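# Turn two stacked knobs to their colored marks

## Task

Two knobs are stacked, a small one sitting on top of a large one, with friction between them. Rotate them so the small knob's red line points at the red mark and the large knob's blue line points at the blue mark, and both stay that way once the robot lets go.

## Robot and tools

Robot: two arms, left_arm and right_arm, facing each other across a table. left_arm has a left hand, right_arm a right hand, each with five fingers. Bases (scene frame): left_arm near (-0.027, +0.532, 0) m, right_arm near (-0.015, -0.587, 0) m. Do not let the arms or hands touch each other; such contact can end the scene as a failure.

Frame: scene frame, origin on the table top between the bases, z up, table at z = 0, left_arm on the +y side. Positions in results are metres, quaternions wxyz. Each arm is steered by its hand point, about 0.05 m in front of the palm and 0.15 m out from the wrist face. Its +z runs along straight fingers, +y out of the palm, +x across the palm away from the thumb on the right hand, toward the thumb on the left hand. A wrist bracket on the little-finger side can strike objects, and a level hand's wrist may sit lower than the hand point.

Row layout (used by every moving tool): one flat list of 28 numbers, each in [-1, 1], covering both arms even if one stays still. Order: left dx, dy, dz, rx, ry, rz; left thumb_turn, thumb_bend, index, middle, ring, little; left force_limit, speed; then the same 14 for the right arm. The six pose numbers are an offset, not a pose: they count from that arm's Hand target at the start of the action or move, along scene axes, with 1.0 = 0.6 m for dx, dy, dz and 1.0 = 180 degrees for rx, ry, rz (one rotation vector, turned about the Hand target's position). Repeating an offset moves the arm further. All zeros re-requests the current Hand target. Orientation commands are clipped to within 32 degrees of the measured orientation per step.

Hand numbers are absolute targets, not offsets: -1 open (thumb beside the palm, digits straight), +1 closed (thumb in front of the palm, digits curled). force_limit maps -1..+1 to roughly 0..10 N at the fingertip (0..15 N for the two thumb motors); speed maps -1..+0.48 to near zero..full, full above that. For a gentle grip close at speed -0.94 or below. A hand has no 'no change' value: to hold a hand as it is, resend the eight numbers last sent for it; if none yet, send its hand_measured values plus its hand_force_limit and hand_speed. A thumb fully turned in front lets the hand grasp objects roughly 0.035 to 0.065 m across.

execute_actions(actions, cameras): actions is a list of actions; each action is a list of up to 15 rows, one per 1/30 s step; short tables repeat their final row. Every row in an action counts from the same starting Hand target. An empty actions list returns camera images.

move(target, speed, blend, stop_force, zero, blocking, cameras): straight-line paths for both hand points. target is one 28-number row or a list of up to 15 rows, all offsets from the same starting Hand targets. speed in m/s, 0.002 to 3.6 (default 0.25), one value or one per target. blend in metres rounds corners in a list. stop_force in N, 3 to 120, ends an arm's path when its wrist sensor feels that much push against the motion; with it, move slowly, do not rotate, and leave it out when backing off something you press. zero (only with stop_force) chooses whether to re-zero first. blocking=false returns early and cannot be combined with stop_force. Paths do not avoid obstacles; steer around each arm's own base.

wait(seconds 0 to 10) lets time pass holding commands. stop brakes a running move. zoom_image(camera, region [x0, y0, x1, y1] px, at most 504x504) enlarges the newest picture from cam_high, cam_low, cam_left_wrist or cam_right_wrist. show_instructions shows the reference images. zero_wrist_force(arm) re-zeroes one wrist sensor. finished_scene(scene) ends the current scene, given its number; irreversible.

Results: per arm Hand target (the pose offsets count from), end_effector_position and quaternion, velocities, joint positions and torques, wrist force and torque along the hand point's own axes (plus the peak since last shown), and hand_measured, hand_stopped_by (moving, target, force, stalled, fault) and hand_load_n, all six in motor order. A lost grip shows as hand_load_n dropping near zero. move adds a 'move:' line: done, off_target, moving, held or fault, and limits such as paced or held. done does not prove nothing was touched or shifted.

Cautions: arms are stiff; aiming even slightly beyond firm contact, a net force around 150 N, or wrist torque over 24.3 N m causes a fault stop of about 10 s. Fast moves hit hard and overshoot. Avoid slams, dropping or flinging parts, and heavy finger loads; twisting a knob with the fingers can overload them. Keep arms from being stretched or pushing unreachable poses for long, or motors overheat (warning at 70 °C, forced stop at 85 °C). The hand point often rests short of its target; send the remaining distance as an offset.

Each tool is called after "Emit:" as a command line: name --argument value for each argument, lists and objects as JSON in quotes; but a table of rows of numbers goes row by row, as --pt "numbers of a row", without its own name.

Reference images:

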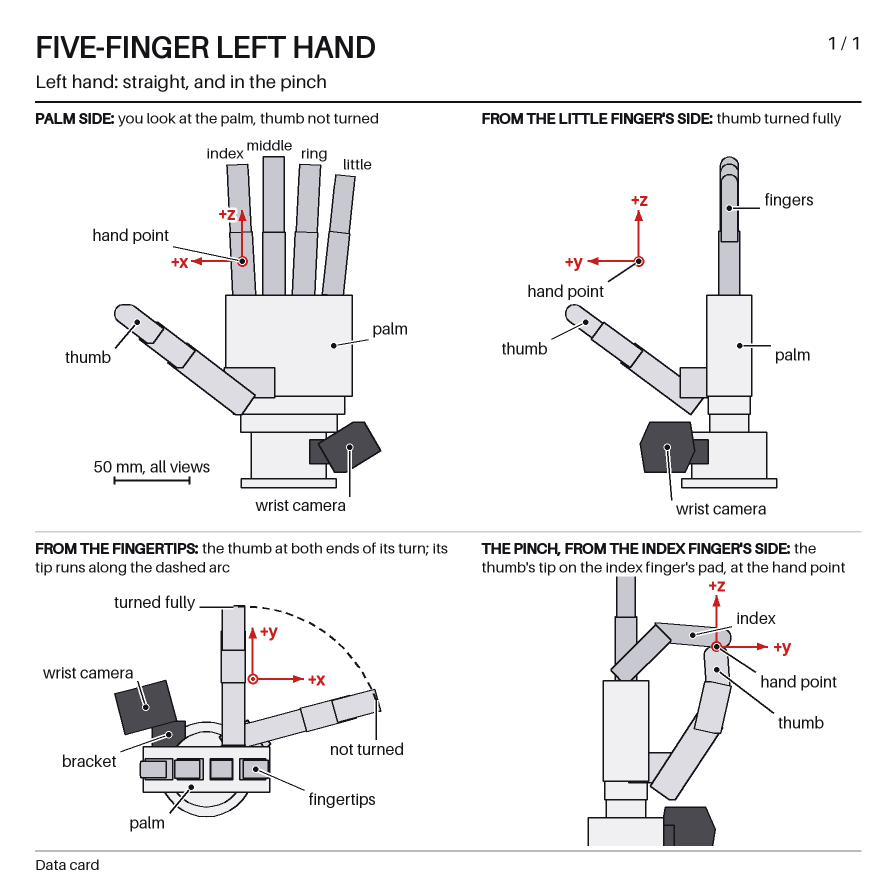

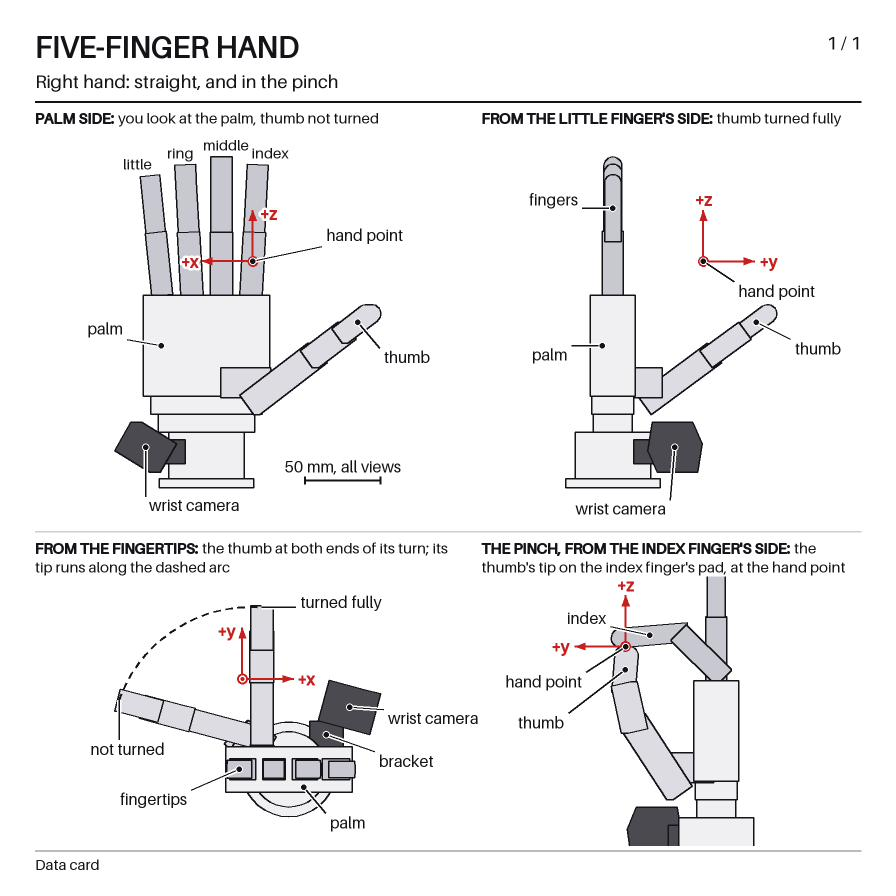

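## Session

Emit:
execute_actions --actions '[]'

Scene clock: 0.00 s.
left_arm: end_effector_position=(+0.1075, +0.2693, +0.4754) hand_measured=(-1.000, -1.000, -1.000, -1.000, -1.000, -1.000) hand_load_n=(+0.0, +0.0, +0.0, +0.0, +0.0, +0.0) hand_stopped_by=(target, target, target, target, target, target) hand_force_limit=0.00 hand_speed=-0.80 end_effector_quat_wxyz=(+0.002, +0.941, -0.338, -0.015) | right_arm: end_effector_position=(+0.0917, -0.3229, +0.4834) hand_measured=(-1.000, -1.000, -1.000, -1.000, -1.000, -1.000) hand_load_n=(+0.0, +0.0, +0.0, +0.0, +0.0, -0.5) hand_stopped_by=(target, target, target, target, target, target) hand_force_limit=0.00 hand_speed=-0.80 end_effector_quat_wxyz=(+0.004, -0.378, +0.926, -0.009)
Joint positions: left_arm=[4.346 -1.446 -1.336 1.18 -1.566 1.915] | right_arm=[-1.171 -1.724 1.323 1.964 1.59 -1.915]
Joint velocities: within noise
Joint torques (N m): no reading
Motor temperatures (°C): left_arm=[32 29 28 38 37 34] | right_arm=[34 29 33 40 34 35]
Wrist force (N): no reading
Wrist torque (N m): no reading
Wrist force, peak (N): no reading
Hand target: left_arm +0.1075, +0.2693, +0.4754; +0.002, +0.941, -0.338, -0.015 | right_arm +0.0917, -0.3229, +0.4834; +0.004, -0.378, +0.926, -0.009
camera_calibration:
cam_left_wrist: T_world_to_cam=[[0.813018, 0.582119, -0.0118099, -0.240919], [0.501046, -0.689167, 0.523452, -0.127446], [0.296573, -0.431493, -0.851973, 0.604749], [0, 0, 0, 1]] pos_world=[0.0803754, 0.313357, 0.579096]
cam_right_wrist: T_world_to_cam=[[-0.881046, 0.472998, -0.00547745, 0.230578], [0.390432, 0.733691, 0.556112, -0.0710446], [0.267059, 0.487822, -0.831089, 0.647881], [0, 0, 0, 1]] pos_world=[0.0578658, -0.372988, 0.579218]

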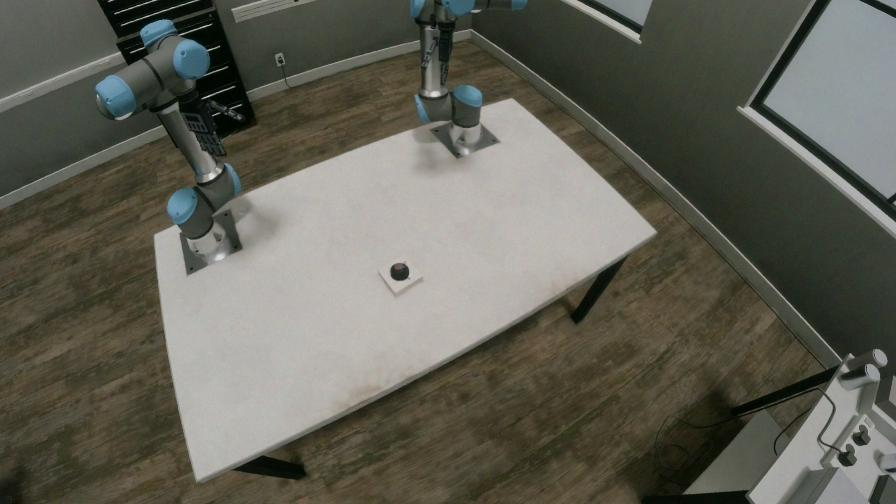

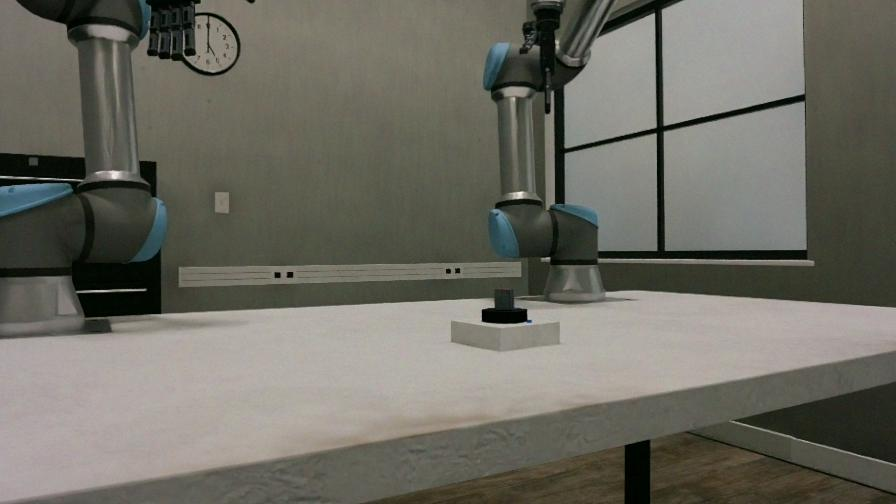

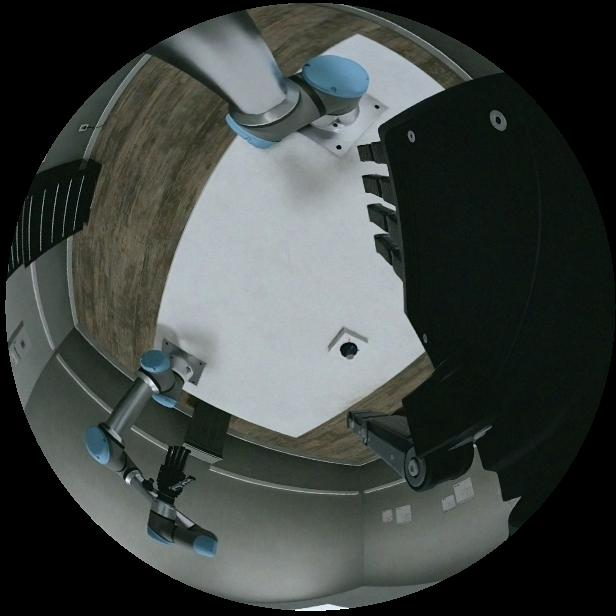

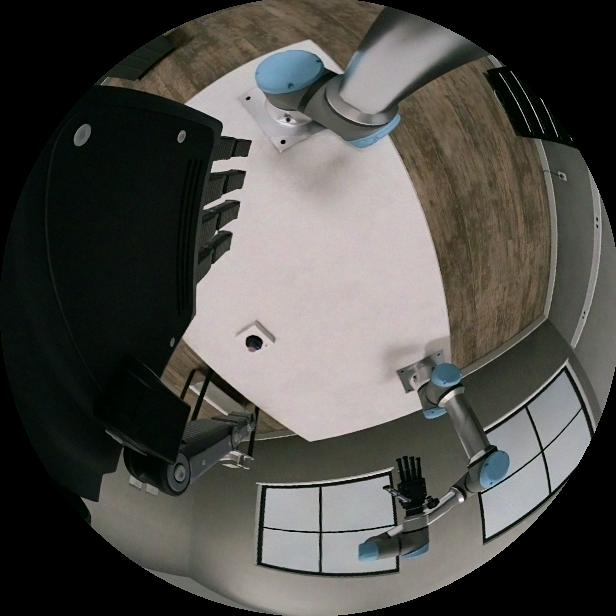

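Emit:
zoom_image --camera "cam_high" --region '[370, 248, 430, 298]'

Emit:
zoom_image --camera "cam_low" --region '[440, 270, 570, 360]'

Emit:
zoom_image --camera "cam_left_wrist" --region '[320, 315, 380, 375]'

Emit:
zoom_image --camera "cam_right_wrist" --region '[225, 310, 285, 370]'

Scaled by 8.400 from the camera's 896x504 image, which has a finer 1280x720 frame.

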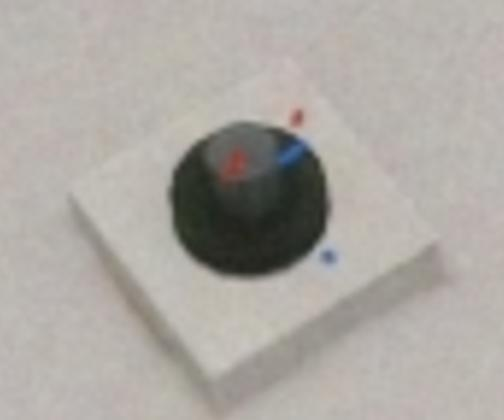

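Scaled by 3.877 from the camera's 896x504 image, which has a finer 1280x720 frame.

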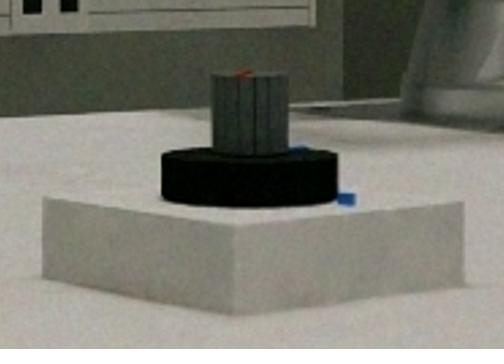

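Scaled by 8.400 from the camera's 616x616 image, which has a finer 880x880 frame.

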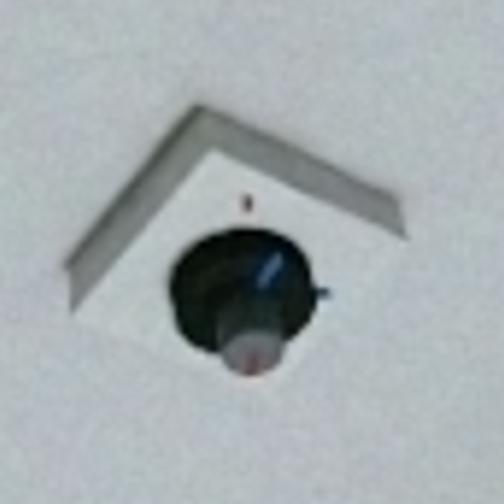

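Scaled by 8.400 from the camera's 616x616 image, which has a finer 880x880 frame.

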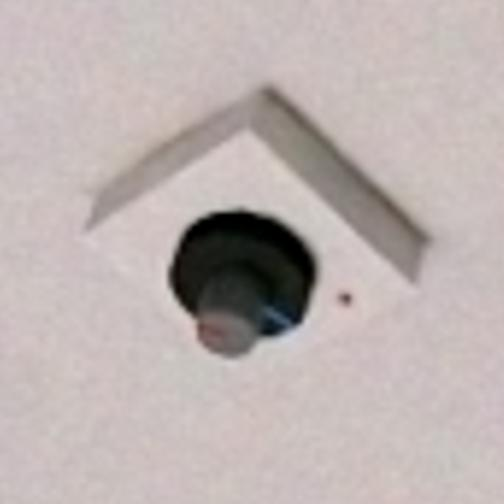

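Emit:
move --target '[0.2708,-0.1488,-0.5923,0.0081,-0.3465,-0.4883,1,0.8,-1,-1,-1,-1,0,0.3,0.5138,0.3715,-0.339,-0.0106,-0.3284,0.4479,1,0.8,-1,-1,-1,-1,0,0.3]' --speed 0.35

Emit:
move --target '[0,0,0,0,0,0,1,0.8,-1,-1,-1,-1,0,0.3,0.15,0.2783,-0.2,0,0,0,1,0.8,-1,-1,-1,-1,0,0.3]' --speed 0.25 --cameras '["cam_high", "cam_right_wrist"]'

Scene clock: 64.20 s.
left_arm: end_effector_position=(+0.2700, +0.1800, +0.1200) hand_measured=(+1.000, +0.800, -1.000, -1.000, -1.000, -1.000) hand_load_n=(+0.0, +0.0, +0.0, +0.0, +0.0, +0.0) hand_stopped_by=(target, target, target, target, target, target) hand_force_limit=0.00 hand_speed=0.30 end_effector_quat_wxyz=(-0.177, +0.339, -0.820, +0.425) | right_arm: end_effector_position=(+0.4000, -0.1001, +0.2799) hand_measured=(+1.000, +0.800, -1.000, -1.000, -1.000, -1.000) hand_load_n=(+0.0, +0.0, +0.0, +0.0, +0.0, +0.0) hand_stopped_by=(target, target, target, target, target, target) hand_force_limit=0.00 hand_speed=0.30 end_effector_quat_wxyz=(+0.422, -0.810, +0.360, -0.188)
Joint positions: left_arm=[4.357 -1.517 -2.145 2.999 -1.207 3.414] | right_arm=[-1.044 -1.301 1.347 0.571 1.427 -3.244]
Joint torques (N m): left_arm=[-11 20.96 20.05 0.6 -0.47 0.95] | right_arm=[12.43 -43.24 -33.65 -1.19 0.72 -0.46]
Wrist force (N): left_arm=[-0.2 -1.1 1.2] | right_arm=[0.7 -1.9 0.8]
Wrist torque (N m): left_arm=[0.21 0.08 -0.01] | right_arm=[-0.16 -0.13 -0.23]
Wrist force, peak (N): left_arm=[-0.2 -0.5 2.2] | right_arm=[0.6 -2.3 1.7]
Hand target: left_arm +0.2700, +0.1800, +0.1200; +0.177, -0.339, +0.820, -0.426 | right_arm +0.4000, -0.1000, +0.2800; -0.422, +0.810, -0.360, +0.188
Off the commanded pose: left_arm 0.000 m, 0 deg | right_arm 0.000 m, 0 deg.
move: done

Scene clock: 65.63 s.
left_arm: end_effector_position=(+0.2700, +0.1800, +0.1200) hand_measured=(+1.000, +0.800, -1.000, -1.000, -1.000, -1.000) hand_load_n=(+0.0, +0.0, +0.0, +0.0, +0.0, +0.0) hand_stopped_by=(target, target, target, target, target, target) hand_force_limit=0.00 hand_speed=0.30 end_effector_quat_wxyz=(-0.177, +0.339, -0.820, +0.426) | right_arm: end_effector_position=(+0.4899, +0.0670, +0.1600) hand_measured=(+1.000, +0.800, -1.000, -1.000, -1.000, -1.000) hand_load_n=(+0.0, +0.0, +0.0, +0.0, +0.0, +0.0) hand_stopped_by=(target, target, target, target, target, target) hand_force_limit=0.00 hand_speed=0.30 end_effector_quat_wxyz=(+0.422, -0.810, +0.360, -0.188)
Joint positions: left_arm=[4.357 -1.517 -2.145 3 -1.207 3.414] | right_arm=[-0.894 -0.77 0.832 0.549 1.549 -3.158]
Joint torques (N m): left_arm=[-10.38 25.55 11.94 1.25 2.87 1.4] | right_arm=[-11.54 -42.55 -27.63 -1.36 -2.51 -1.03]
Wrist force (N): left_arm=[-0.3 -1.1 1.4] | right_arm=[0.7 -1.7 0.8]
Wrist torque (N m): left_arm=[0.20 0.10 -0.02] | right_arm=[-0.09 -0.16 -0.18]
Wrist force, peak (N): left_arm=[-0.2 -1.2 1.4] | right_arm=[-0.4 -1.5 2.8]
Hand target: left_arm +0.2700, +0.1800, +0.1200; +0.177, -0.339, +0.820, -0.426 | right_arm +0.4900, +0.0670, +0.1600; -0.422, +0.810, -0.360, +0.188
Off the commanded pose: left_arm 0.000 m, 0 deg | right_arm 0.000 m, 0 deg.
move: done
camera_calibration:
cam_right_wrist: T_world_to_cam=[[-0.213555, -0.596402, -0.773756, 0.262842], [-0.974295, 0.188167, 0.123866, 0.441535], [0.071721, 0.780319, -0.621255, 0.125142], [0, 0, 0, 1]] pos_world=[0.477341, -0.0239731, 0.226429]
Images, in order (width x height): cam_high 896x504, cam_right_wrist 616x616.

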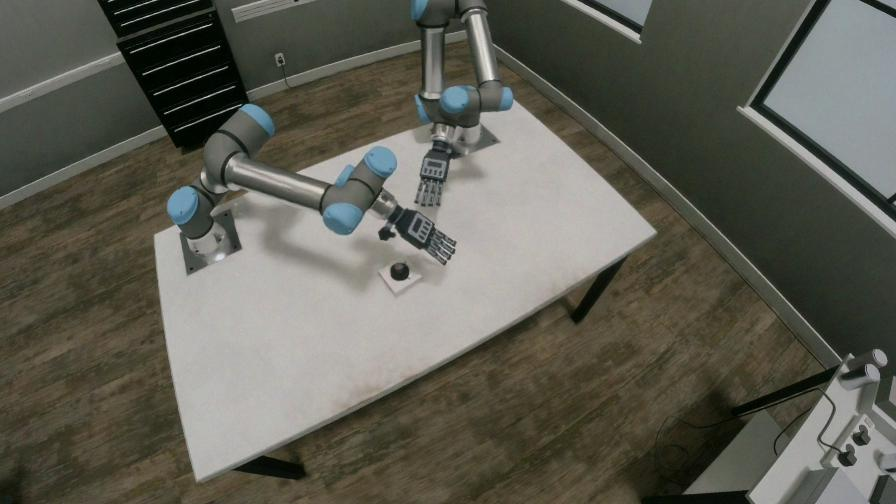

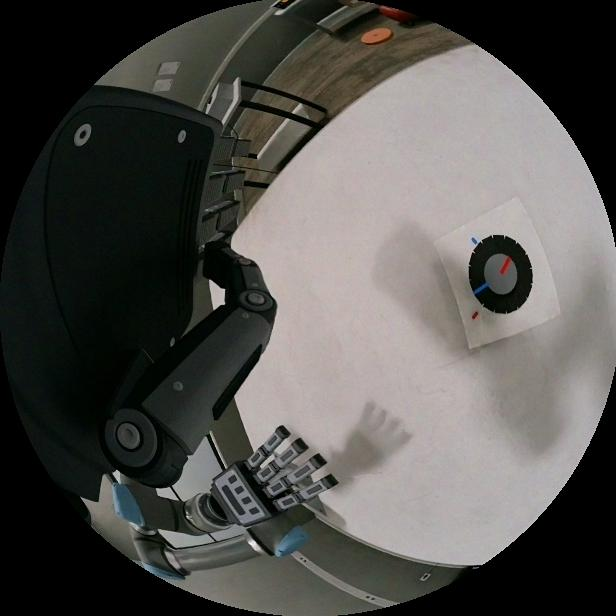

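Emit:
zoom_image --camera "cam_right_wrist" --region '[450, 225, 550, 325]'

Scaled by 5.040 from the camera's 616x616 image, which has a finer 880x880 frame.

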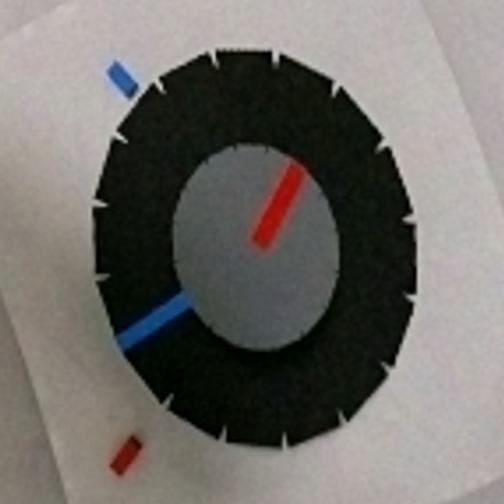

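Emit:
move --pt "0 0 0 0 0 0 1 0.8 -1 -1 -1 -1 0 0.3 -0.07927 -0.26107 -0.08 0 0 0 1 0.8 -1 -1 -1 -1 0 0.3" --pt "0 0 0 0 0 0 1 0.8 -1 -1 -1 -1 0 0.3 -0.07927 -0.26107 -0.19833 0 0 0 1 0.8 -1 -1 -1 -1 0 0.3" --speed '[0.3,0.1]' --blend '[0.02,0]' --cameras '["cam_high"]'

Scene clock: 135.30 s.
left_arm: end_effector_position=(+0.2700, +0.1800, +0.1200) hand_measured=(+1.000, +0.800, -1.000, -1.000, -1.000, -1.000) hand_load_n=(+0.0, +0.0, +0.0, +0.0, +0.0, +0.0) hand_stopped_by=(target, target, target, target, target, target) hand_force_limit=0.00 hand_speed=0.30 end_effector_quat_wxyz=(-0.177, +0.339, -0.820, +0.426) | right_arm: end_effector_position=(+0.4424, -0.0897, +0.0408) hand_measured=(+1.000, +0.800, -1.000, -1.000, -1.000, -1.000) hand_load_n=(+0.0, +0.0, +0.0, +0.0, +0.0, +0.0) hand_stopped_by=(target, target, target, target, target, target) hand_force_limit=0.00 hand_speed=0.30 end_effector_quat_wxyz=(+0.422, -0.811, +0.360, -0.188)
Joint positions: left_arm=[4.357 -1.517 -2.145 3 -1.207 3.414] | right_arm=[-1.072 -1.041 1.619 0.042 1.404 -3.261]
Joint torques (N m): left_arm=[-11.44 25.85 11.11 0.94 2.73 1.24] | right_arm=[6.9 -50.88 -30.24 0.61 -0.7 1.96]
Wrist force (N): left_arm=[-0.2 -1.1 1.3] | right_arm=[0.6 -2.4 1.3]
Wrist torque (N m): left_arm=[0.21 0.09 -0.02] | right_arm=[-0.27 -0.13 -0.18]
Wrist force, peak (N): left_arm=[-0.1 -1.3 1.5] | right_arm=[-0.2 -3.8 1.9]
Hand target: left_arm +0.2700, +0.1800, +0.1200; +0.177, -0.339, +0.820, -0.426 | right_arm +0.4424, -0.0897, +0.0410; -0.422, +0.810, -0.360, +0.188
Off the commanded pose: left_arm 0.000 m, 0 deg | right_arm 0.000 m, 0 deg.
move: done
Images, in order (width x height): cam_high 896x504.

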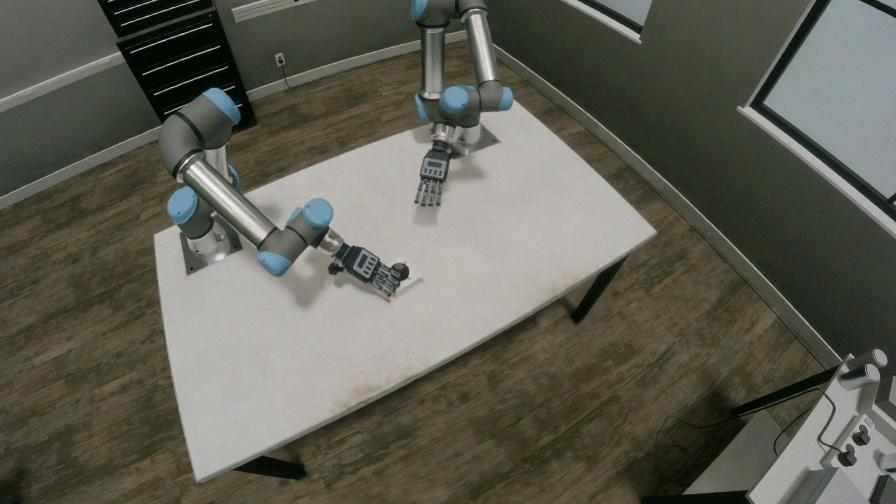

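Emit:
move --target '[0,0,0,0,0,0,1,0.8,-1,-1,-1,-1,0,0.3,-0.025,0.025,0,0,0,0,1,0.8,-1,-1,-1,-1,0,0.3]' --speed 0.007 --stop_force 12

Emit:
zoom_image --camera "cam_high" --region '[370, 248, 430, 298]'

Scene clock: 141.50 s.
left_arm: end_effector_position=(+0.2700, +0.1800, +0.1200) hand_measured=(+1.000, +0.800, -1.000, -1.000, -1.000, -1.000) hand_load_n=(+0.0, +0.0, +0.0, +0.0, +0.0, +0.0) hand_stopped_by=(target, target, target, target, target, target) hand_force_limit=0.00 hand_speed=0.30 end_effector_quat_wxyz=(-0.177, +0.339, -0.820, +0.426) | right_arm: end_effector_position=(+0.4369, -0.0841, +0.0410) hand_measured=(+1.000, +0.800, -1.000, -1.000, -1.000, -1.000) hand_load_n=(+0.0, +0.0, -1.0, +0.0, -0.5, +0.0) hand_stopped_by=(target, target, target, target, target, target) hand_force_limit=0.00 hand_speed=0.30 end_effector_quat_wxyz=(+0.422, -0.810, +0.360, -0.188)
Joint positions: left_arm=[4.357 -1.517 -2.145 3 -1.207 3.414] | right_arm=[-1.056 -1.041 1.619 0.04 1.417 -3.251]
Joint torques (N m): left_arm=[-10.55 25.71 11.61 1.16 2.72 1.38] | right_arm=[-2.44 -49.1 -24.01 1.56 -5.19 -0.91]
Wrist force (N): left_arm=[-0.1 -1.0 1.2] | right_arm=[12.1 -0.7 0.1]
Wrist torque (N m): left_arm=[0.23 0.06 -0.02] | right_arm=[-0.11 0.36 0.40]
Wrist force, peak (N): left_arm=[-0.3 -1.4 1.3] | right_arm=[14.7 -1.6 0.2]
Hand target: left_arm +0.2700, +0.1800, +0.1200; +0.177, -0.339, +0.820, -0.426 | right_arm +0.4368, -0.0841, +0.0410; -0.422, +0.810, -0.360, +0.188 (not the last commanded pose)
Off the commanded pose: left_arm 0.000 m, 0 deg | right_arm 0.013 m, 0 deg.
move: contact (right_arm)

Scaled by 8.400 from the camera's 896x504 image, which has a finer 1280x720 frame.
This view is cut from an older image: the scene may have changed since it was taken.

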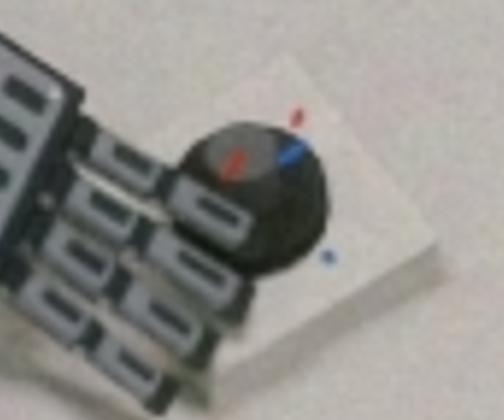

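Emit:
move --target '[0,0,0,0,0,0,1,0.8,-1,-1,-1,-1,0,0.3,-0.0112,-0.0112,0,0,0,0,1,0.8,-1,-1,-1,-1,0,0.3]' --speed 0.015

Emit:
move --pt "0 0 0 0 0 0 1 0.8 -1 -1 -1 -1 0 0.3 0.0071 -0.0071 0 0 0 0 1 0.8 -1 -1 -1 -1 0 0.3" --pt "0 0 0 0 0 0 1 0.8 -1 -1 -1 -1 0 0.3 0.0183 0.0041 0 0 0 0 1 0.8 -1 -1 -1 -1 0 0.3" --speed 0.04 --cameras '["cam_high"]'

Emit:
zoom_image --camera "cam_high" --region '[370, 248, 430, 298]'

Scene clock: 148.20 s.
left_arm: end_effector_position=(+0.2700, +0.1800, +0.1200) hand_measured=(+1.000, +0.800, -1.000, -1.000, -1.000, -1.000) hand_load_n=(+0.0, +0.0, +0.0, +0.0, +0.0, +0.0) hand_stopped_by=(target, target, target, target, target, target) hand_force_limit=0.00 hand_speed=0.30 end_effector_quat_wxyz=(-0.177, +0.339, -0.820, +0.426) | right_arm: end_effector_position=(+0.4300, -0.0909, +0.0410) hand_measured=(+1.000, +0.800, -1.000, -1.000, -1.000, -1.000) hand_load_n=(+0.0, +0.0, +0.0, -0.5, +0.0, +0.0) hand_stopped_by=(target, target, target, target, target, target) hand_force_limit=0.00 hand_speed=0.30 end_effector_quat_wxyz=(+0.422, -0.810, +0.360, -0.188)
Joint positions: left_arm=[4.357 -1.517 -2.145 3 -1.207 3.414] | right_arm=[-1.061 -1.06 1.651 0.028 1.413 -3.254]
Joint torques (N m): left_arm=[-10.53 25.27 11.04 1.01 2.62 1.26] | right_arm=[2.64 -30.09 -27.75 1.04 -4.82 -1.13]
Wrist force (N): left_arm=[-0.3 -1.0 1.2] | right_arm=[10.8 -2.4 3.4]
Wrist torque (N m): left_arm=[0.23 0.09 -0.03] | right_arm=[-0.39 0.47 0.52]
Wrist force, peak (N): left_arm=[-0.2 -1.3 1.5] | right_arm=[11.4 -2.6 4.3]
Hand target: left_arm +0.2700, +0.1800, +0.1200; +0.177, -0.339, +0.820, -0.426 | right_arm +0.4301, -0.0908, +0.0410; -0.422, +0.810, -0.360, +0.188
Off the commanded pose: left_arm 0.000 m, 0 deg | right_arm 0.000 m, 0 deg.
move: done

Scene clock: 149.30 s.
left_arm: end_effector_position=(+0.2700, +0.1800, +0.1200) hand_measured=(+1.000, +0.800, -1.000, -1.000, -1.000, -1.000) hand_load_n=(+0.0, +0.0, +0.0, +0.0, +0.0, -0.5) hand_stopped_by=(target, target, target, target, target, target) hand_force_limit=0.00 hand_speed=0.30 end_effector_quat_wxyz=(-0.177, +0.339, -0.820, +0.426) | right_arm: end_effector_position=(+0.4411, -0.0883, +0.0409) hand_measured=(+1.000, +0.800, -1.000, -1.000, -1.000, -1.000) hand_load_n=(+0.0, +0.0, +0.0, +0.0, +0.0, +0.0) hand_stopped_by=(target, target, target, target, target, target) hand_force_limit=0.00 hand_speed=0.30 end_effector_quat_wxyz=(+0.422, -0.810, +0.360, -0.188) end_effector_velocity=(-0.002, -0.001, +0.000) end_effector_angular_velocity=(+0.000, +0.001, +0.001)
Joint positions: left_arm=[4.357 -1.517 -2.145 3 -1.207 3.414] | right_arm=[-1.068 -1.04 1.619 0.041 1.407 -3.258]
Joint velocities: left_arm=[within noise] | right_arm=[0.001 -0.003 0.005 -0.001 0 0]
Joint torques (N m): left_arm=[-11.22 24.72 12.25 1.05 2.64 1.14] | right_arm=[1.52 -51.75 -6.12 -1.5 -0.24 0.29]
Wrist force (N): left_arm=[-0.1 -1.2 1.2] | right_arm=[0.7 -1.9 1.4]
Wrist torque (N m): left_arm=[0.20 0.07 -0.01] | right_arm=[-0.19 -0.14 -0.25]
Wrist force, peak (N): left_arm=[-0.2 -1.3 1.4] | right_arm=[10.5 -1.9 3.2]
Hand target: left_arm +0.2700, +0.1800, +0.1200; +0.177, -0.339, +0.820, -0.426 | right_arm +0.4411, -0.0883, +0.0410; -0.422, +0.810, -0.360, +0.188
Off the commanded pose: left_arm 0.000 m, 0 deg | right_arm 0.000 m, 0 deg.
move: done
Images, in order (width x height): cam_high 896x504.

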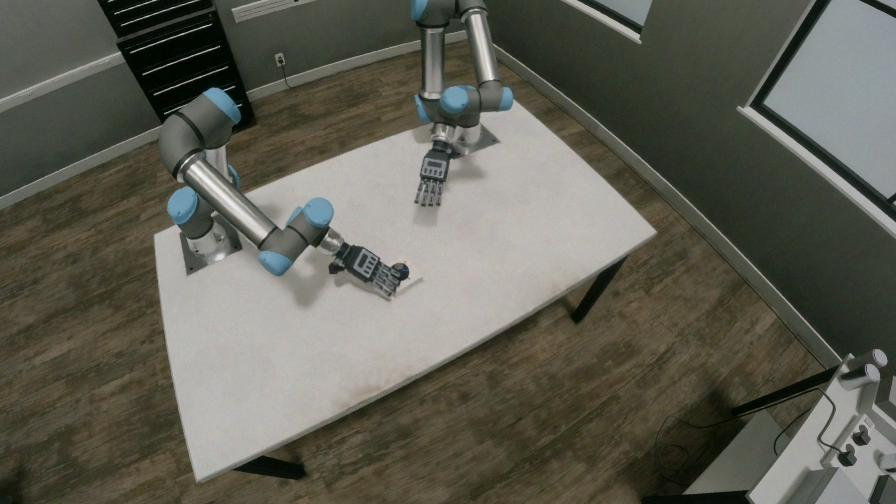

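Scaled by 8.400 from the camera's 896x504 image, which has a finer 1280x720 frame.

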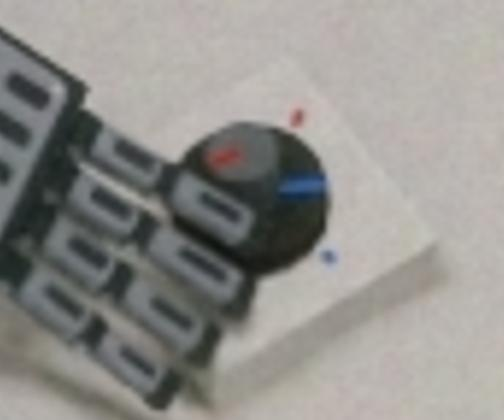

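Emit:
move --target '[0,0,0,0,0,0,1,0.8,-1,-1,-1,-1,0,0.3,-0.025,0.025,0,0,0,0,1,0.8,-1,-1,-1,-1,0,0.3]' --speed 0.007 --stop_force 12

Emit:
move --target '[0,0,0,0,0,0,1,0.8,-1,-1,-1,-1,0,0.3,-0.0111,-0.0111,0,0,0,0,1,0.8,-1,-1,-1,-1,0,0.3]' --speed 0.015

Emit:
move --pt "0 0 0 0 0 0 1 0.8 -1 -1 -1 -1 0 0.3 0.0083 -0.0083 0 0 0 0 1 0.8 -1 -1 -1 -1 0 0.3" --pt "0 0 0 0 0 0 1 0.8 -1 -1 -1 -1 0 0.3 0.0195 0.0029 0 0 0 0 1 0.8 -1 -1 -1 -1 0 0.3" --speed 0.04 --cameras '["cam_high", "cam_left_wrist"]'

Emit:
zoom_image --camera "cam_high" --region '[370, 248, 430, 298]'

Scene clock: 160.17 s.
left_arm: end_effector_position=(+0.2700, +0.1800, +0.1200) hand_measured=(+1.000, +0.800, -1.000, -1.000, -1.000, -1.000) hand_load_n=(+0.0, +0.0, +0.0, +0.0, +0.0, +0.0) hand_stopped_by=(target, target, target, target, target, target) hand_force_limit=0.00 hand_speed=0.30 end_effector_quat_wxyz=(-0.177, +0.339, -0.820, +0.426) | right_arm: end_effector_position=(+0.4368, -0.0841, +0.0410) hand_measured=(+1.000, +0.800, -1.000, -1.000, -1.000, -1.000) hand_load_n=(+0.0, +0.0, -1.0, +0.0, +0.0, -0.5) hand_stopped_by=(target, target, target, target, target, target) hand_force_limit=0.00 hand_speed=0.30 end_effector_quat_wxyz=(+0.422, -0.810, +0.360, -0.188)
Joint positions: left_arm=[4.357 -1.517 -2.145 3 -1.207 3.414] | right_arm=[-1.056 -1.041 1.619 0.04 1.417 -3.251]
Joint torques (N m): left_arm=[-10.27 25.24 11.83 0.61 2.45 1.19] | right_arm=[-1.01 -48.79 -6.86 1.89 -5.52 -0.77]
Wrist force (N): left_arm=[-0.2 -1.2 1.2] | right_arm=[12.0 -0.6 0.8]
Wrist torque (N m): left_arm=[0.20 0.08 -0.01] | right_arm=[-0.17 0.39 0.38]
Wrist force, peak (N): left_arm=[-0.2 -1.3 1.5] | right_arm=[15.0 -2.0 0.1]
Hand target: left_arm +0.2700, +0.1800, +0.1200; +0.177, -0.339, +0.820, -0.426 | right_arm +0.4368, -0.0841, +0.0409; -0.422, +0.810, -0.360, +0.188 (not the last commanded pose)
Off the commanded pose: left_arm 0.000 m, 0 deg | right_arm 0.015 m, 0 deg.
move: contact (right_arm)

Scene clock: 161.07 s.
left_arm: end_effector_position=(+0.2700, +0.1800, +0.1200) hand_measured=(+1.000, +0.800, -1.000, -1.000, -1.000, -1.000) hand_load_n=(+0.0, +0.0, +0.5, +0.0, +0.0, +0.0) hand_stopped_by=(target, target, target, target, target, target) hand_force_limit=0.00 hand_speed=0.30 end_effector_quat_wxyz=(-0.177, +0.339, -0.820, +0.426) | right_arm: end_effector_position=(+0.4301, -0.0908, +0.0410) hand_measured=(+1.000, +0.800, -1.000, -1.000, -1.000, -1.000) hand_load_n=(+0.0, +0.0, +0.0, +0.0, +0.0, +0.0) hand_stopped_by=(target, target, target, target, target, target) hand_force_limit=0.00 hand_speed=0.30 end_effector_quat_wxyz=(+0.422, -0.810, +0.360, -0.188)
Joint positions: left_arm=[4.357 -1.517 -2.145 3 -1.207 3.414] | right_arm=[-1.06 -1.06 1.651 0.028 1.414 -3.254]
Joint torques (N m): left_arm=[-10.19 25.92 12.11 1.03 2.42 1.27] | right_arm=[2.17 -30.95 -27.64 1.06 -4.53 -1.19]
Wrist force (N): left_arm=[-0.3 -1.2 1.3] | right_arm=[10.7 -2.2 3.6]
Wrist torque (N m): left_arm=[0.19 0.10 -0.02] | right_arm=[-0.36 0.46 0.54]
Wrist force, peak (N): left_arm=[-0.2 -1.2 1.4] | right_arm=[11.6 -2.3 4.7]
Hand target: left_arm +0.2700, +0.1800, +0.1200; +0.177, -0.339, +0.820, -0.426 | right_arm +0.4301, -0.0908, +0.0409; -0.422, +0.810, -0.360, +0.188
Off the commanded pose: left_arm 0.000 m, 0 deg | right_arm 0.000 m, 0 deg.
move: done

Scene clock: 162.20 s.
left_arm: end_effector_position=(+0.2700, +0.1800, +0.1200) hand_measured=(+1.000, +0.800, -1.000, -1.000, -1.000, -1.000) hand_load_n=(+0.0, +0.0, +0.0, +0.0, +0.0, +0.0) hand_stopped_by=(target, target, target, target, target, target) hand_force_limit=0.00 hand_speed=0.30 end_effector_quat_wxyz=(-0.177, +0.339, -0.820, +0.426) | right_arm: end_effector_position=(+0.4418, -0.0890, +0.0409) hand_measured=(+1.000, +0.800, -1.000, -1.000, -1.000, -1.000) hand_load_n=(+0.0, +0.0, +0.0, +0.0, +0.0, +0.0) hand_stopped_by=(target, target, target, target, target, target) hand_force_limit=0.00 hand_speed=0.30 end_effector_quat_wxyz=(+0.422, -0.810, +0.360, -0.188)
Joint positions: left_arm=[4.357 -1.517 -2.145 3 -1.207 3.414] | right_arm=[-1.07 -1.04 1.618 0.042 1.406 -3.259]
Joint torques (N m): left_arm=[-10.26 23.87 11.23 0.74 2.44 1.1] | right_arm=[-0.47 -52.16 -5.58 -1.3 -0.23 0.23]
Wrist force (N): left_arm=[-0.2 -1.0 1.3] | right_arm=[0.6 -2.4 1.0]
Wrist torque (N m): left_arm=[0.21 0.08 -0.02] | right_arm=[-0.25 -0.12 -0.28]
Wrist force, peak (N): left_arm=[-0.1 -1.3 1.4] | right_arm=[10.7 -2.2 3.1]
Hand target: left_arm +0.2700, +0.1800, +0.1200; +0.177, -0.339, +0.820, -0.426 | right_arm +0.4418, -0.0890, +0.0409; -0.422, +0.810, -0.360, +0.188
Off the commanded pose: left_arm 0.000 m, 0 deg | right_arm 0.000 m, 0 deg.
move: done
camera_calibration:
cam_left_wrist: T_world_to_cam=[[0.20464, -0.570118, 0.795668, -0.0504854], [-0.976963, -0.169243, 0.130001, 0.268361], [0.0605455, -0.803942, -0.591618, 0.314886], [0, 0, 0, 1]] pos_world=[0.253445, 0.269786, 0.191575]
Images, in order (width x height): cam_high 896x504, cam_left_wrist 616x616.

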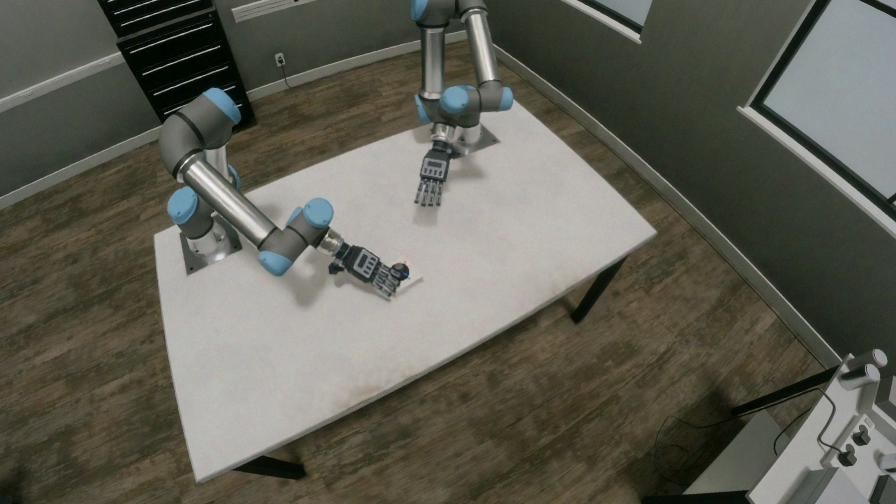

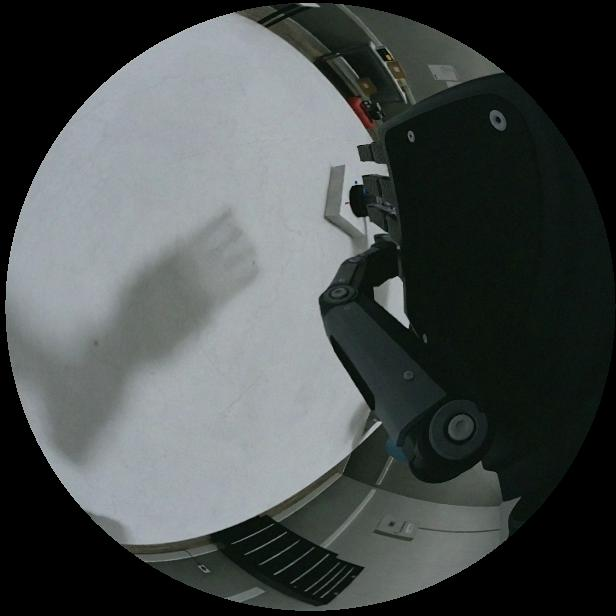

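Scaled by 8.400 from the camera's 896x504 image, which has a finer 1280x720 frame.

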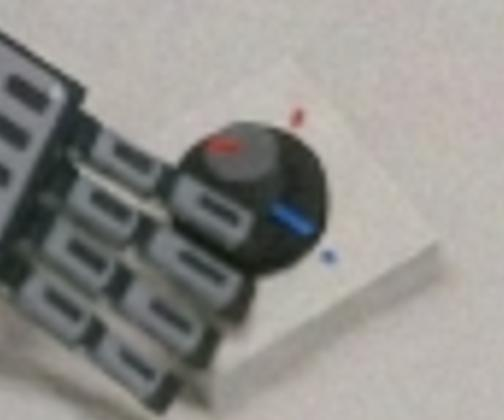

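Emit:
move --pt "0.155 -0.203 -0.0667 0 0 0 1 0.8 -1 -1 -1 -1 0 0.3 0 0 0 0 0 0 1 0.8 -1 -1 -1 -1 0 0.3" --pt "0.155 -0.203 -0.15 0 0 0 1 0.8 -1 -1 -1 -1 0 0.3 0 0 0 0 0 0 1 0.8 -1 -1 -1 -1 0 0.3" --speed '[0.2,0.08]' --blend '[0.02,0]'

Emit:
move --target '[0,0,-0.03,0,0,0,1,0.8,-1,-1,-1,-1,0,0.3,0,0,0,0,0,0,1,0.8,-1,-1,-1,-1,0,0.3]' --speed 0.007 --stop_force 4 --cameras '["cam_high", "cam_low"]'

Emit:
zoom_image --camera "cam_high" --region '[360, 230, 440, 300]'

Scene clock: 176.60 s.
left_arm: end_effector_position=(+0.3630, +0.0582, +0.0299) hand_measured=(+1.000, +0.800, -1.000, -1.000, -1.000, -1.000) hand_load_n=(+0.0, +0.0, +0.0, +0.0, +0.0, +0.0) hand_stopped_by=(target, target, target, target, target, target) hand_force_limit=0.00 hand_speed=0.30 end_effector_quat_wxyz=(-0.177, +0.339, -0.820, +0.426) | right_arm: end_effector_position=(+0.4418, -0.0890, +0.0409) hand_measured=(+1.000, +0.800, -1.000, -1.000, -1.000, -1.000) hand_load_n=(+0.0, +0.0, +0.0, +0.0, +0.0, +0.0) hand_stopped_by=(target, target, target, target, target, target) hand_force_limit=0.00 hand_speed=0.30 end_effector_quat_wxyz=(+0.422, -0.810, +0.360, -0.188)
Joint positions: left_arm=[4.148 -1.993 -1.828 3.194 -1.375 3.284] | right_arm=[-1.07 -1.041 1.619 0.041 1.406 -3.259]
Joint torques (N m): left_arm=[9.05 45.14 23.26 -1.62 2.17 0.15] | right_arm=[-9.59 -51.51 -6.42 -1.37 -2.13 -0.7]
Wrist force (N): left_arm=[-0.3 -1.4 1.7] | right_arm=[0.6 -2.2 1.3]
Wrist torque (N m): left_arm=[0.15 0.12 -0.02] | right_arm=[-0.23 -0.13 -0.26]
Wrist force, peak (N): left_arm=[-0.2 -1.7 2.2] | right_arm=[1.0 -2.7 1.4]
Hand target: left_arm +0.3630, +0.0582, +0.0300; +0.177, -0.339, +0.820, -0.426 | right_arm +0.4418, -0.0890, +0.0409; -0.422, +0.810, -0.360, +0.188
Off the commanded pose: left_arm 0.000 m, 0 deg | right_arm 0.000 m, 0 deg.
move: done

Scene clock: 178.97 s.
left_arm: end_effector_position=(+0.3630, +0.0582, +0.0208) hand_measured=(+1.000, +0.800, -1.000, -1.000, -1.000, -1.000) hand_load_n=(+0.0, +0.0, +0.0, +0.0, +0.0, +0.0) hand_stopped_by=(target, target, target, target, target, target) hand_force_limit=0.00 hand_speed=0.30 end_effector_quat_wxyz=(-0.177, +0.339, -0.820, +0.426) | right_arm: end_effector_position=(+0.4418, -0.0890, +0.0409) hand_measured=(+1.000, +0.800, -1.000, -1.000, -1.000, -1.000) hand_load_n=(+0.0, +0.0, +0.0, +0.0, +0.0, +0.0) hand_stopped_by=(target, target, target, target, target, target) hand_force_limit=0.00 hand_speed=0.30 end_effector_quat_wxyz=(+0.422, -0.810, +0.360, -0.188)
Joint positions: left_arm=[4.148 -2.007 -1.836 3.216 -1.375 3.284] | right_arm=[-1.07 -1.041 1.619 0.041 1.406 -3.259]
Joint torques (N m): left_arm=[4.79 43.51 23.55 -0.77 -0.19 -1.02] | right_arm=[-9.28 -51.48 -5.32 -1.44 -2.15 -0.57]
Wrist force (N): left_arm=[7.1 -2.6 -3.5] | right_arm=[0.9 -2.3 1.1]
Wrist torque (N m): left_arm=[0.52 0.50 0.46] | right_arm=[-0.24 -0.16 -0.25]
Wrist force, peak (N): left_arm=[7.1 -5.2 -7.7] | right_arm=[0.9 -2.4 1.6]
Hand target: left_arm +0.3630, +0.0582, +0.0208; +0.177, -0.339, +0.820, -0.426 (not the last commanded pose) | right_arm +0.4418, -0.0890, +0.0409; -0.422, +0.810, -0.360, +0.188
Off the commanded pose: left_arm 0.009 m, 0 deg | right_arm 0.000 m, 0 deg.
move: contact (left_arm)
Images, in order (width x height): cam_high 896x504, cam_low 896x504.

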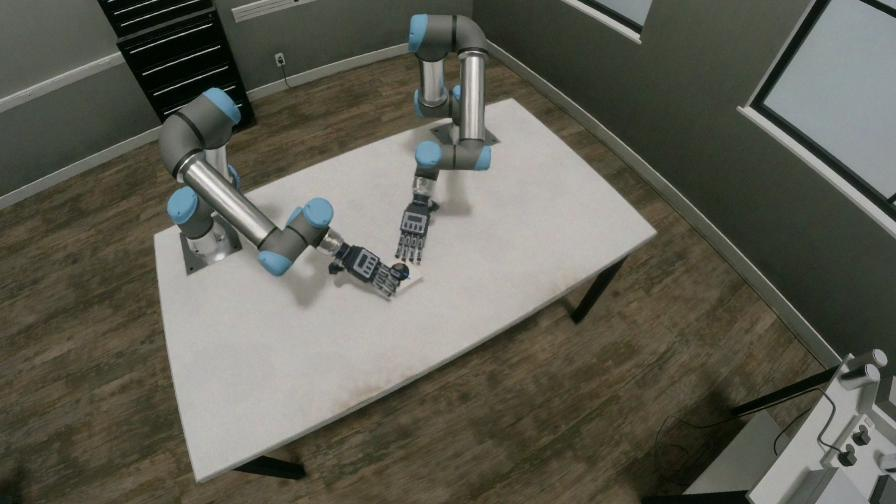

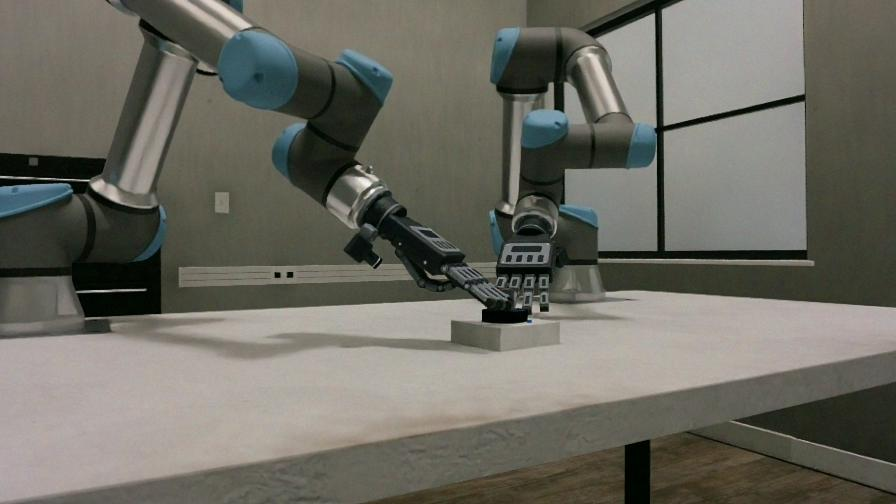

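Scaled by 6.300 from the camera's 896x504 image, which has a finer 1280x720 frame.

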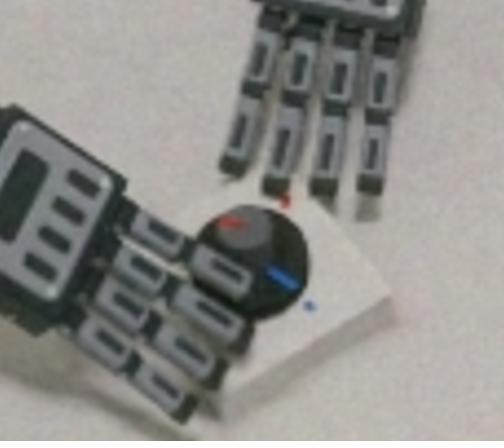

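Emit:
move --target '[0,0,0.00333,0,0,0,1,0.8,-1,-1,-1,-1,0,0.3,0,0,0,0,0,0,1,0.8,-1,-1,-1,-1,0,0.3]' --speed 0.01

Emit:
move --target '[0.0295,-0.0295,0,0,0,0,1,0.8,-1,-1,-1,-1,0,0.3,0,0,0,0,0,0,1,0.8,-1,-1,-1,-1,0,0.3]' --speed 0.007 --stop_force 15 --cameras '["cam_high", "cam_left_wrist"]'

Emit:
zoom_image --camera "cam_high" --region '[370, 248, 430, 298]'

Emit:
zoom_image --camera "cam_left_wrist" --region '[310, 140, 390, 220]'

Scene clock: 191.00 s.
left_arm: end_effector_position=(+0.3630, +0.0582, +0.0228) hand_measured=(+1.000, +0.800, -1.000, -1.000, -1.000, -1.000) hand_load_n=(+0.0, +0.0, +0.0, -0.5, +0.0, +0.0) hand_stopped_by=(target, target, target, target, target, target) hand_force_limit=0.00 hand_speed=0.30 end_effector_quat_wxyz=(-0.177, +0.339, -0.820, +0.426) | right_arm: end_effector_position=(+0.4418, -0.0890, +0.0409) hand_measured=(+1.000, +0.800, -1.000, -1.000, -1.000, -1.000) hand_load_n=(+0.0, +0.0, +0.0, +0.0, +0.0, +0.0) hand_stopped_by=(target, target, target, target, target, target) hand_force_limit=0.00 hand_speed=0.30 end_effector_quat_wxyz=(+0.422, -0.810, +0.360, -0.188)
Joint positions: left_arm=[4.148 -2.004 -1.834 3.211 -1.375 3.284] | right_arm=[-1.07 -1.041 1.619 0.041 1.406 -3.259]
Joint torques (N m): left_arm=[5.72 41.32 20.56 -0.94 -0.07 -0.76] | right_arm=[-9.39 -51.34 -6.43 -1.45 -1.96 -0.49]
Wrist force (N): left_arm=[3.2 -1.3 1.2] | right_arm=[0.6 -2.2 1.2]
Wrist torque (N m): left_arm=[0.17 0.32 0.19] | right_arm=[-0.23 -0.13 -0.26]
Wrist force, peak (N): left_arm=[7.2 -2.5 -3.4] | right_arm=[0.7 -2.8 1.0]
Hand target: left_arm +0.3630, +0.0582, +0.0228; +0.177, -0.339, +0.820, -0.426 | right_arm +0.4418, -0.0890, +0.0409; -0.422, +0.810, -0.360, +0.188
Off the commanded pose: left_arm 0.000 m, 0 deg | right_arm 0.000 m, 0 deg.
move: done

Scene clock: 194.20 s.
left_arm: end_effector_position=(+0.3732, +0.0479, +0.0227) hand_measured=(+1.000, +0.800, -1.000, -1.000, -1.000, -1.000) hand_load_n=(+0.0, +0.0, +0.0, -3.0, +0.0, +0.0) hand_stopped_by=(target, target, target, target, target, target) hand_force_limit=0.00 hand_speed=0.30 end_effector_quat_wxyz=(-0.177, +0.339, -0.820, +0.426) | right_arm: end_effector_position=(+0.4418, -0.0890, +0.0409) hand_measured=(+1.000, +0.800, -1.000, -1.000, -1.000, -1.000) hand_load_n=(+0.0, +0.0, +0.0, +0.0, +0.0, +0.0) hand_stopped_by=(target, target, target, target, target, target) hand_force_limit=0.00 hand_speed=0.30 end_effector_quat_wxyz=(+0.422, -0.810, +0.360, -0.188)
Joint positions: left_arm=[4.14 -2.032 -1.789 3.195 -1.381 3.279] | right_arm=[-1.07 -1.041 1.619 0.041 1.406 -3.259]
Joint torques (N m): left_arm=[10.35 43.98 12.74 3.84 2.27 1.2] | right_arm=[-9.55 -51.62 -6.34 -1.37 -1.87 -0.51]
Wrist force (N): left_arm=[0.3 1.5 -12.2] | right_arm=[0.6 -2.3 1.3]
Wrist torque (N m): left_arm=[0.83 -0.31 -0.02] | right_arm=[-0.25 -0.13 -0.26]
Wrist force, peak (N): left_arm=[-0.2 -15.7 -13.1] | right_arm=[0.7 -2.8 1.0]
Hand target: left_arm +0.3732, +0.0479, +0.0227; +0.177, -0.339, +0.820, -0.426 (not the last commanded pose) | right_arm +0.4418, -0.0890, +0.0409; -0.422, +0.810, -0.360, +0.188
Off the commanded pose: left_arm 0.011 m, 0 deg | right_arm 0.000 m, 0 deg.
move: contact (left_arm)
camera_calibration:
cam_left_wrist: T_world_to_cam=[[0.204806, -0.570234, 0.795542, -0.0695304], [-0.976941, -0.1692, 0.130225, 0.35944], [0.0603474, -0.803868, -0.591738, 0.144946], [0, 0, 0, 1]] pos_world=[0.356645, 0.137686, 0.0942762]
Images, in order (width x height): cam_high 896x504, cam_left_wrist 616x616.

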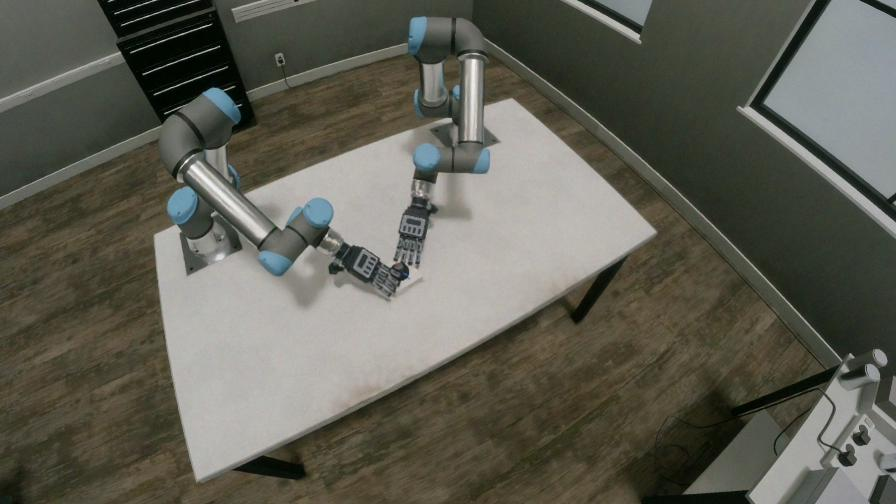

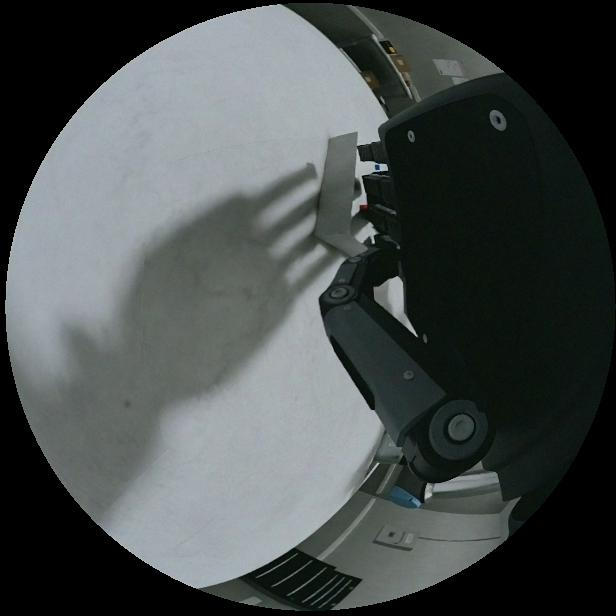

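Scaled by 8.400 from the camera's 896x504 image, which has a finer 1280x720 frame.

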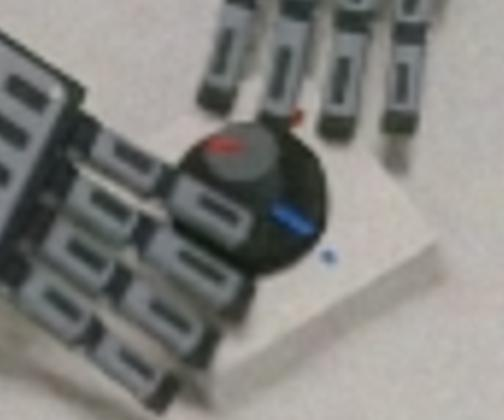

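Scaled by 6.300 from the camera's 616x616 image, which has a finer 880x880 frame.

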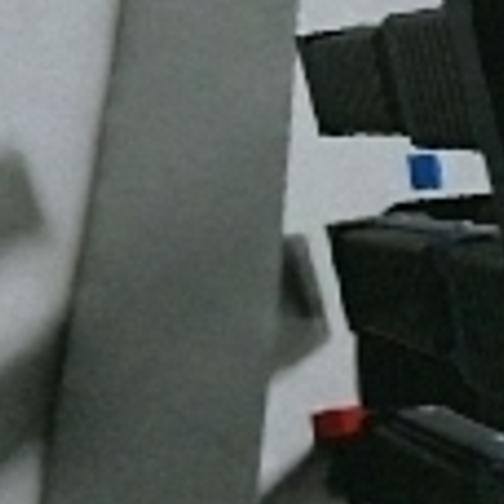

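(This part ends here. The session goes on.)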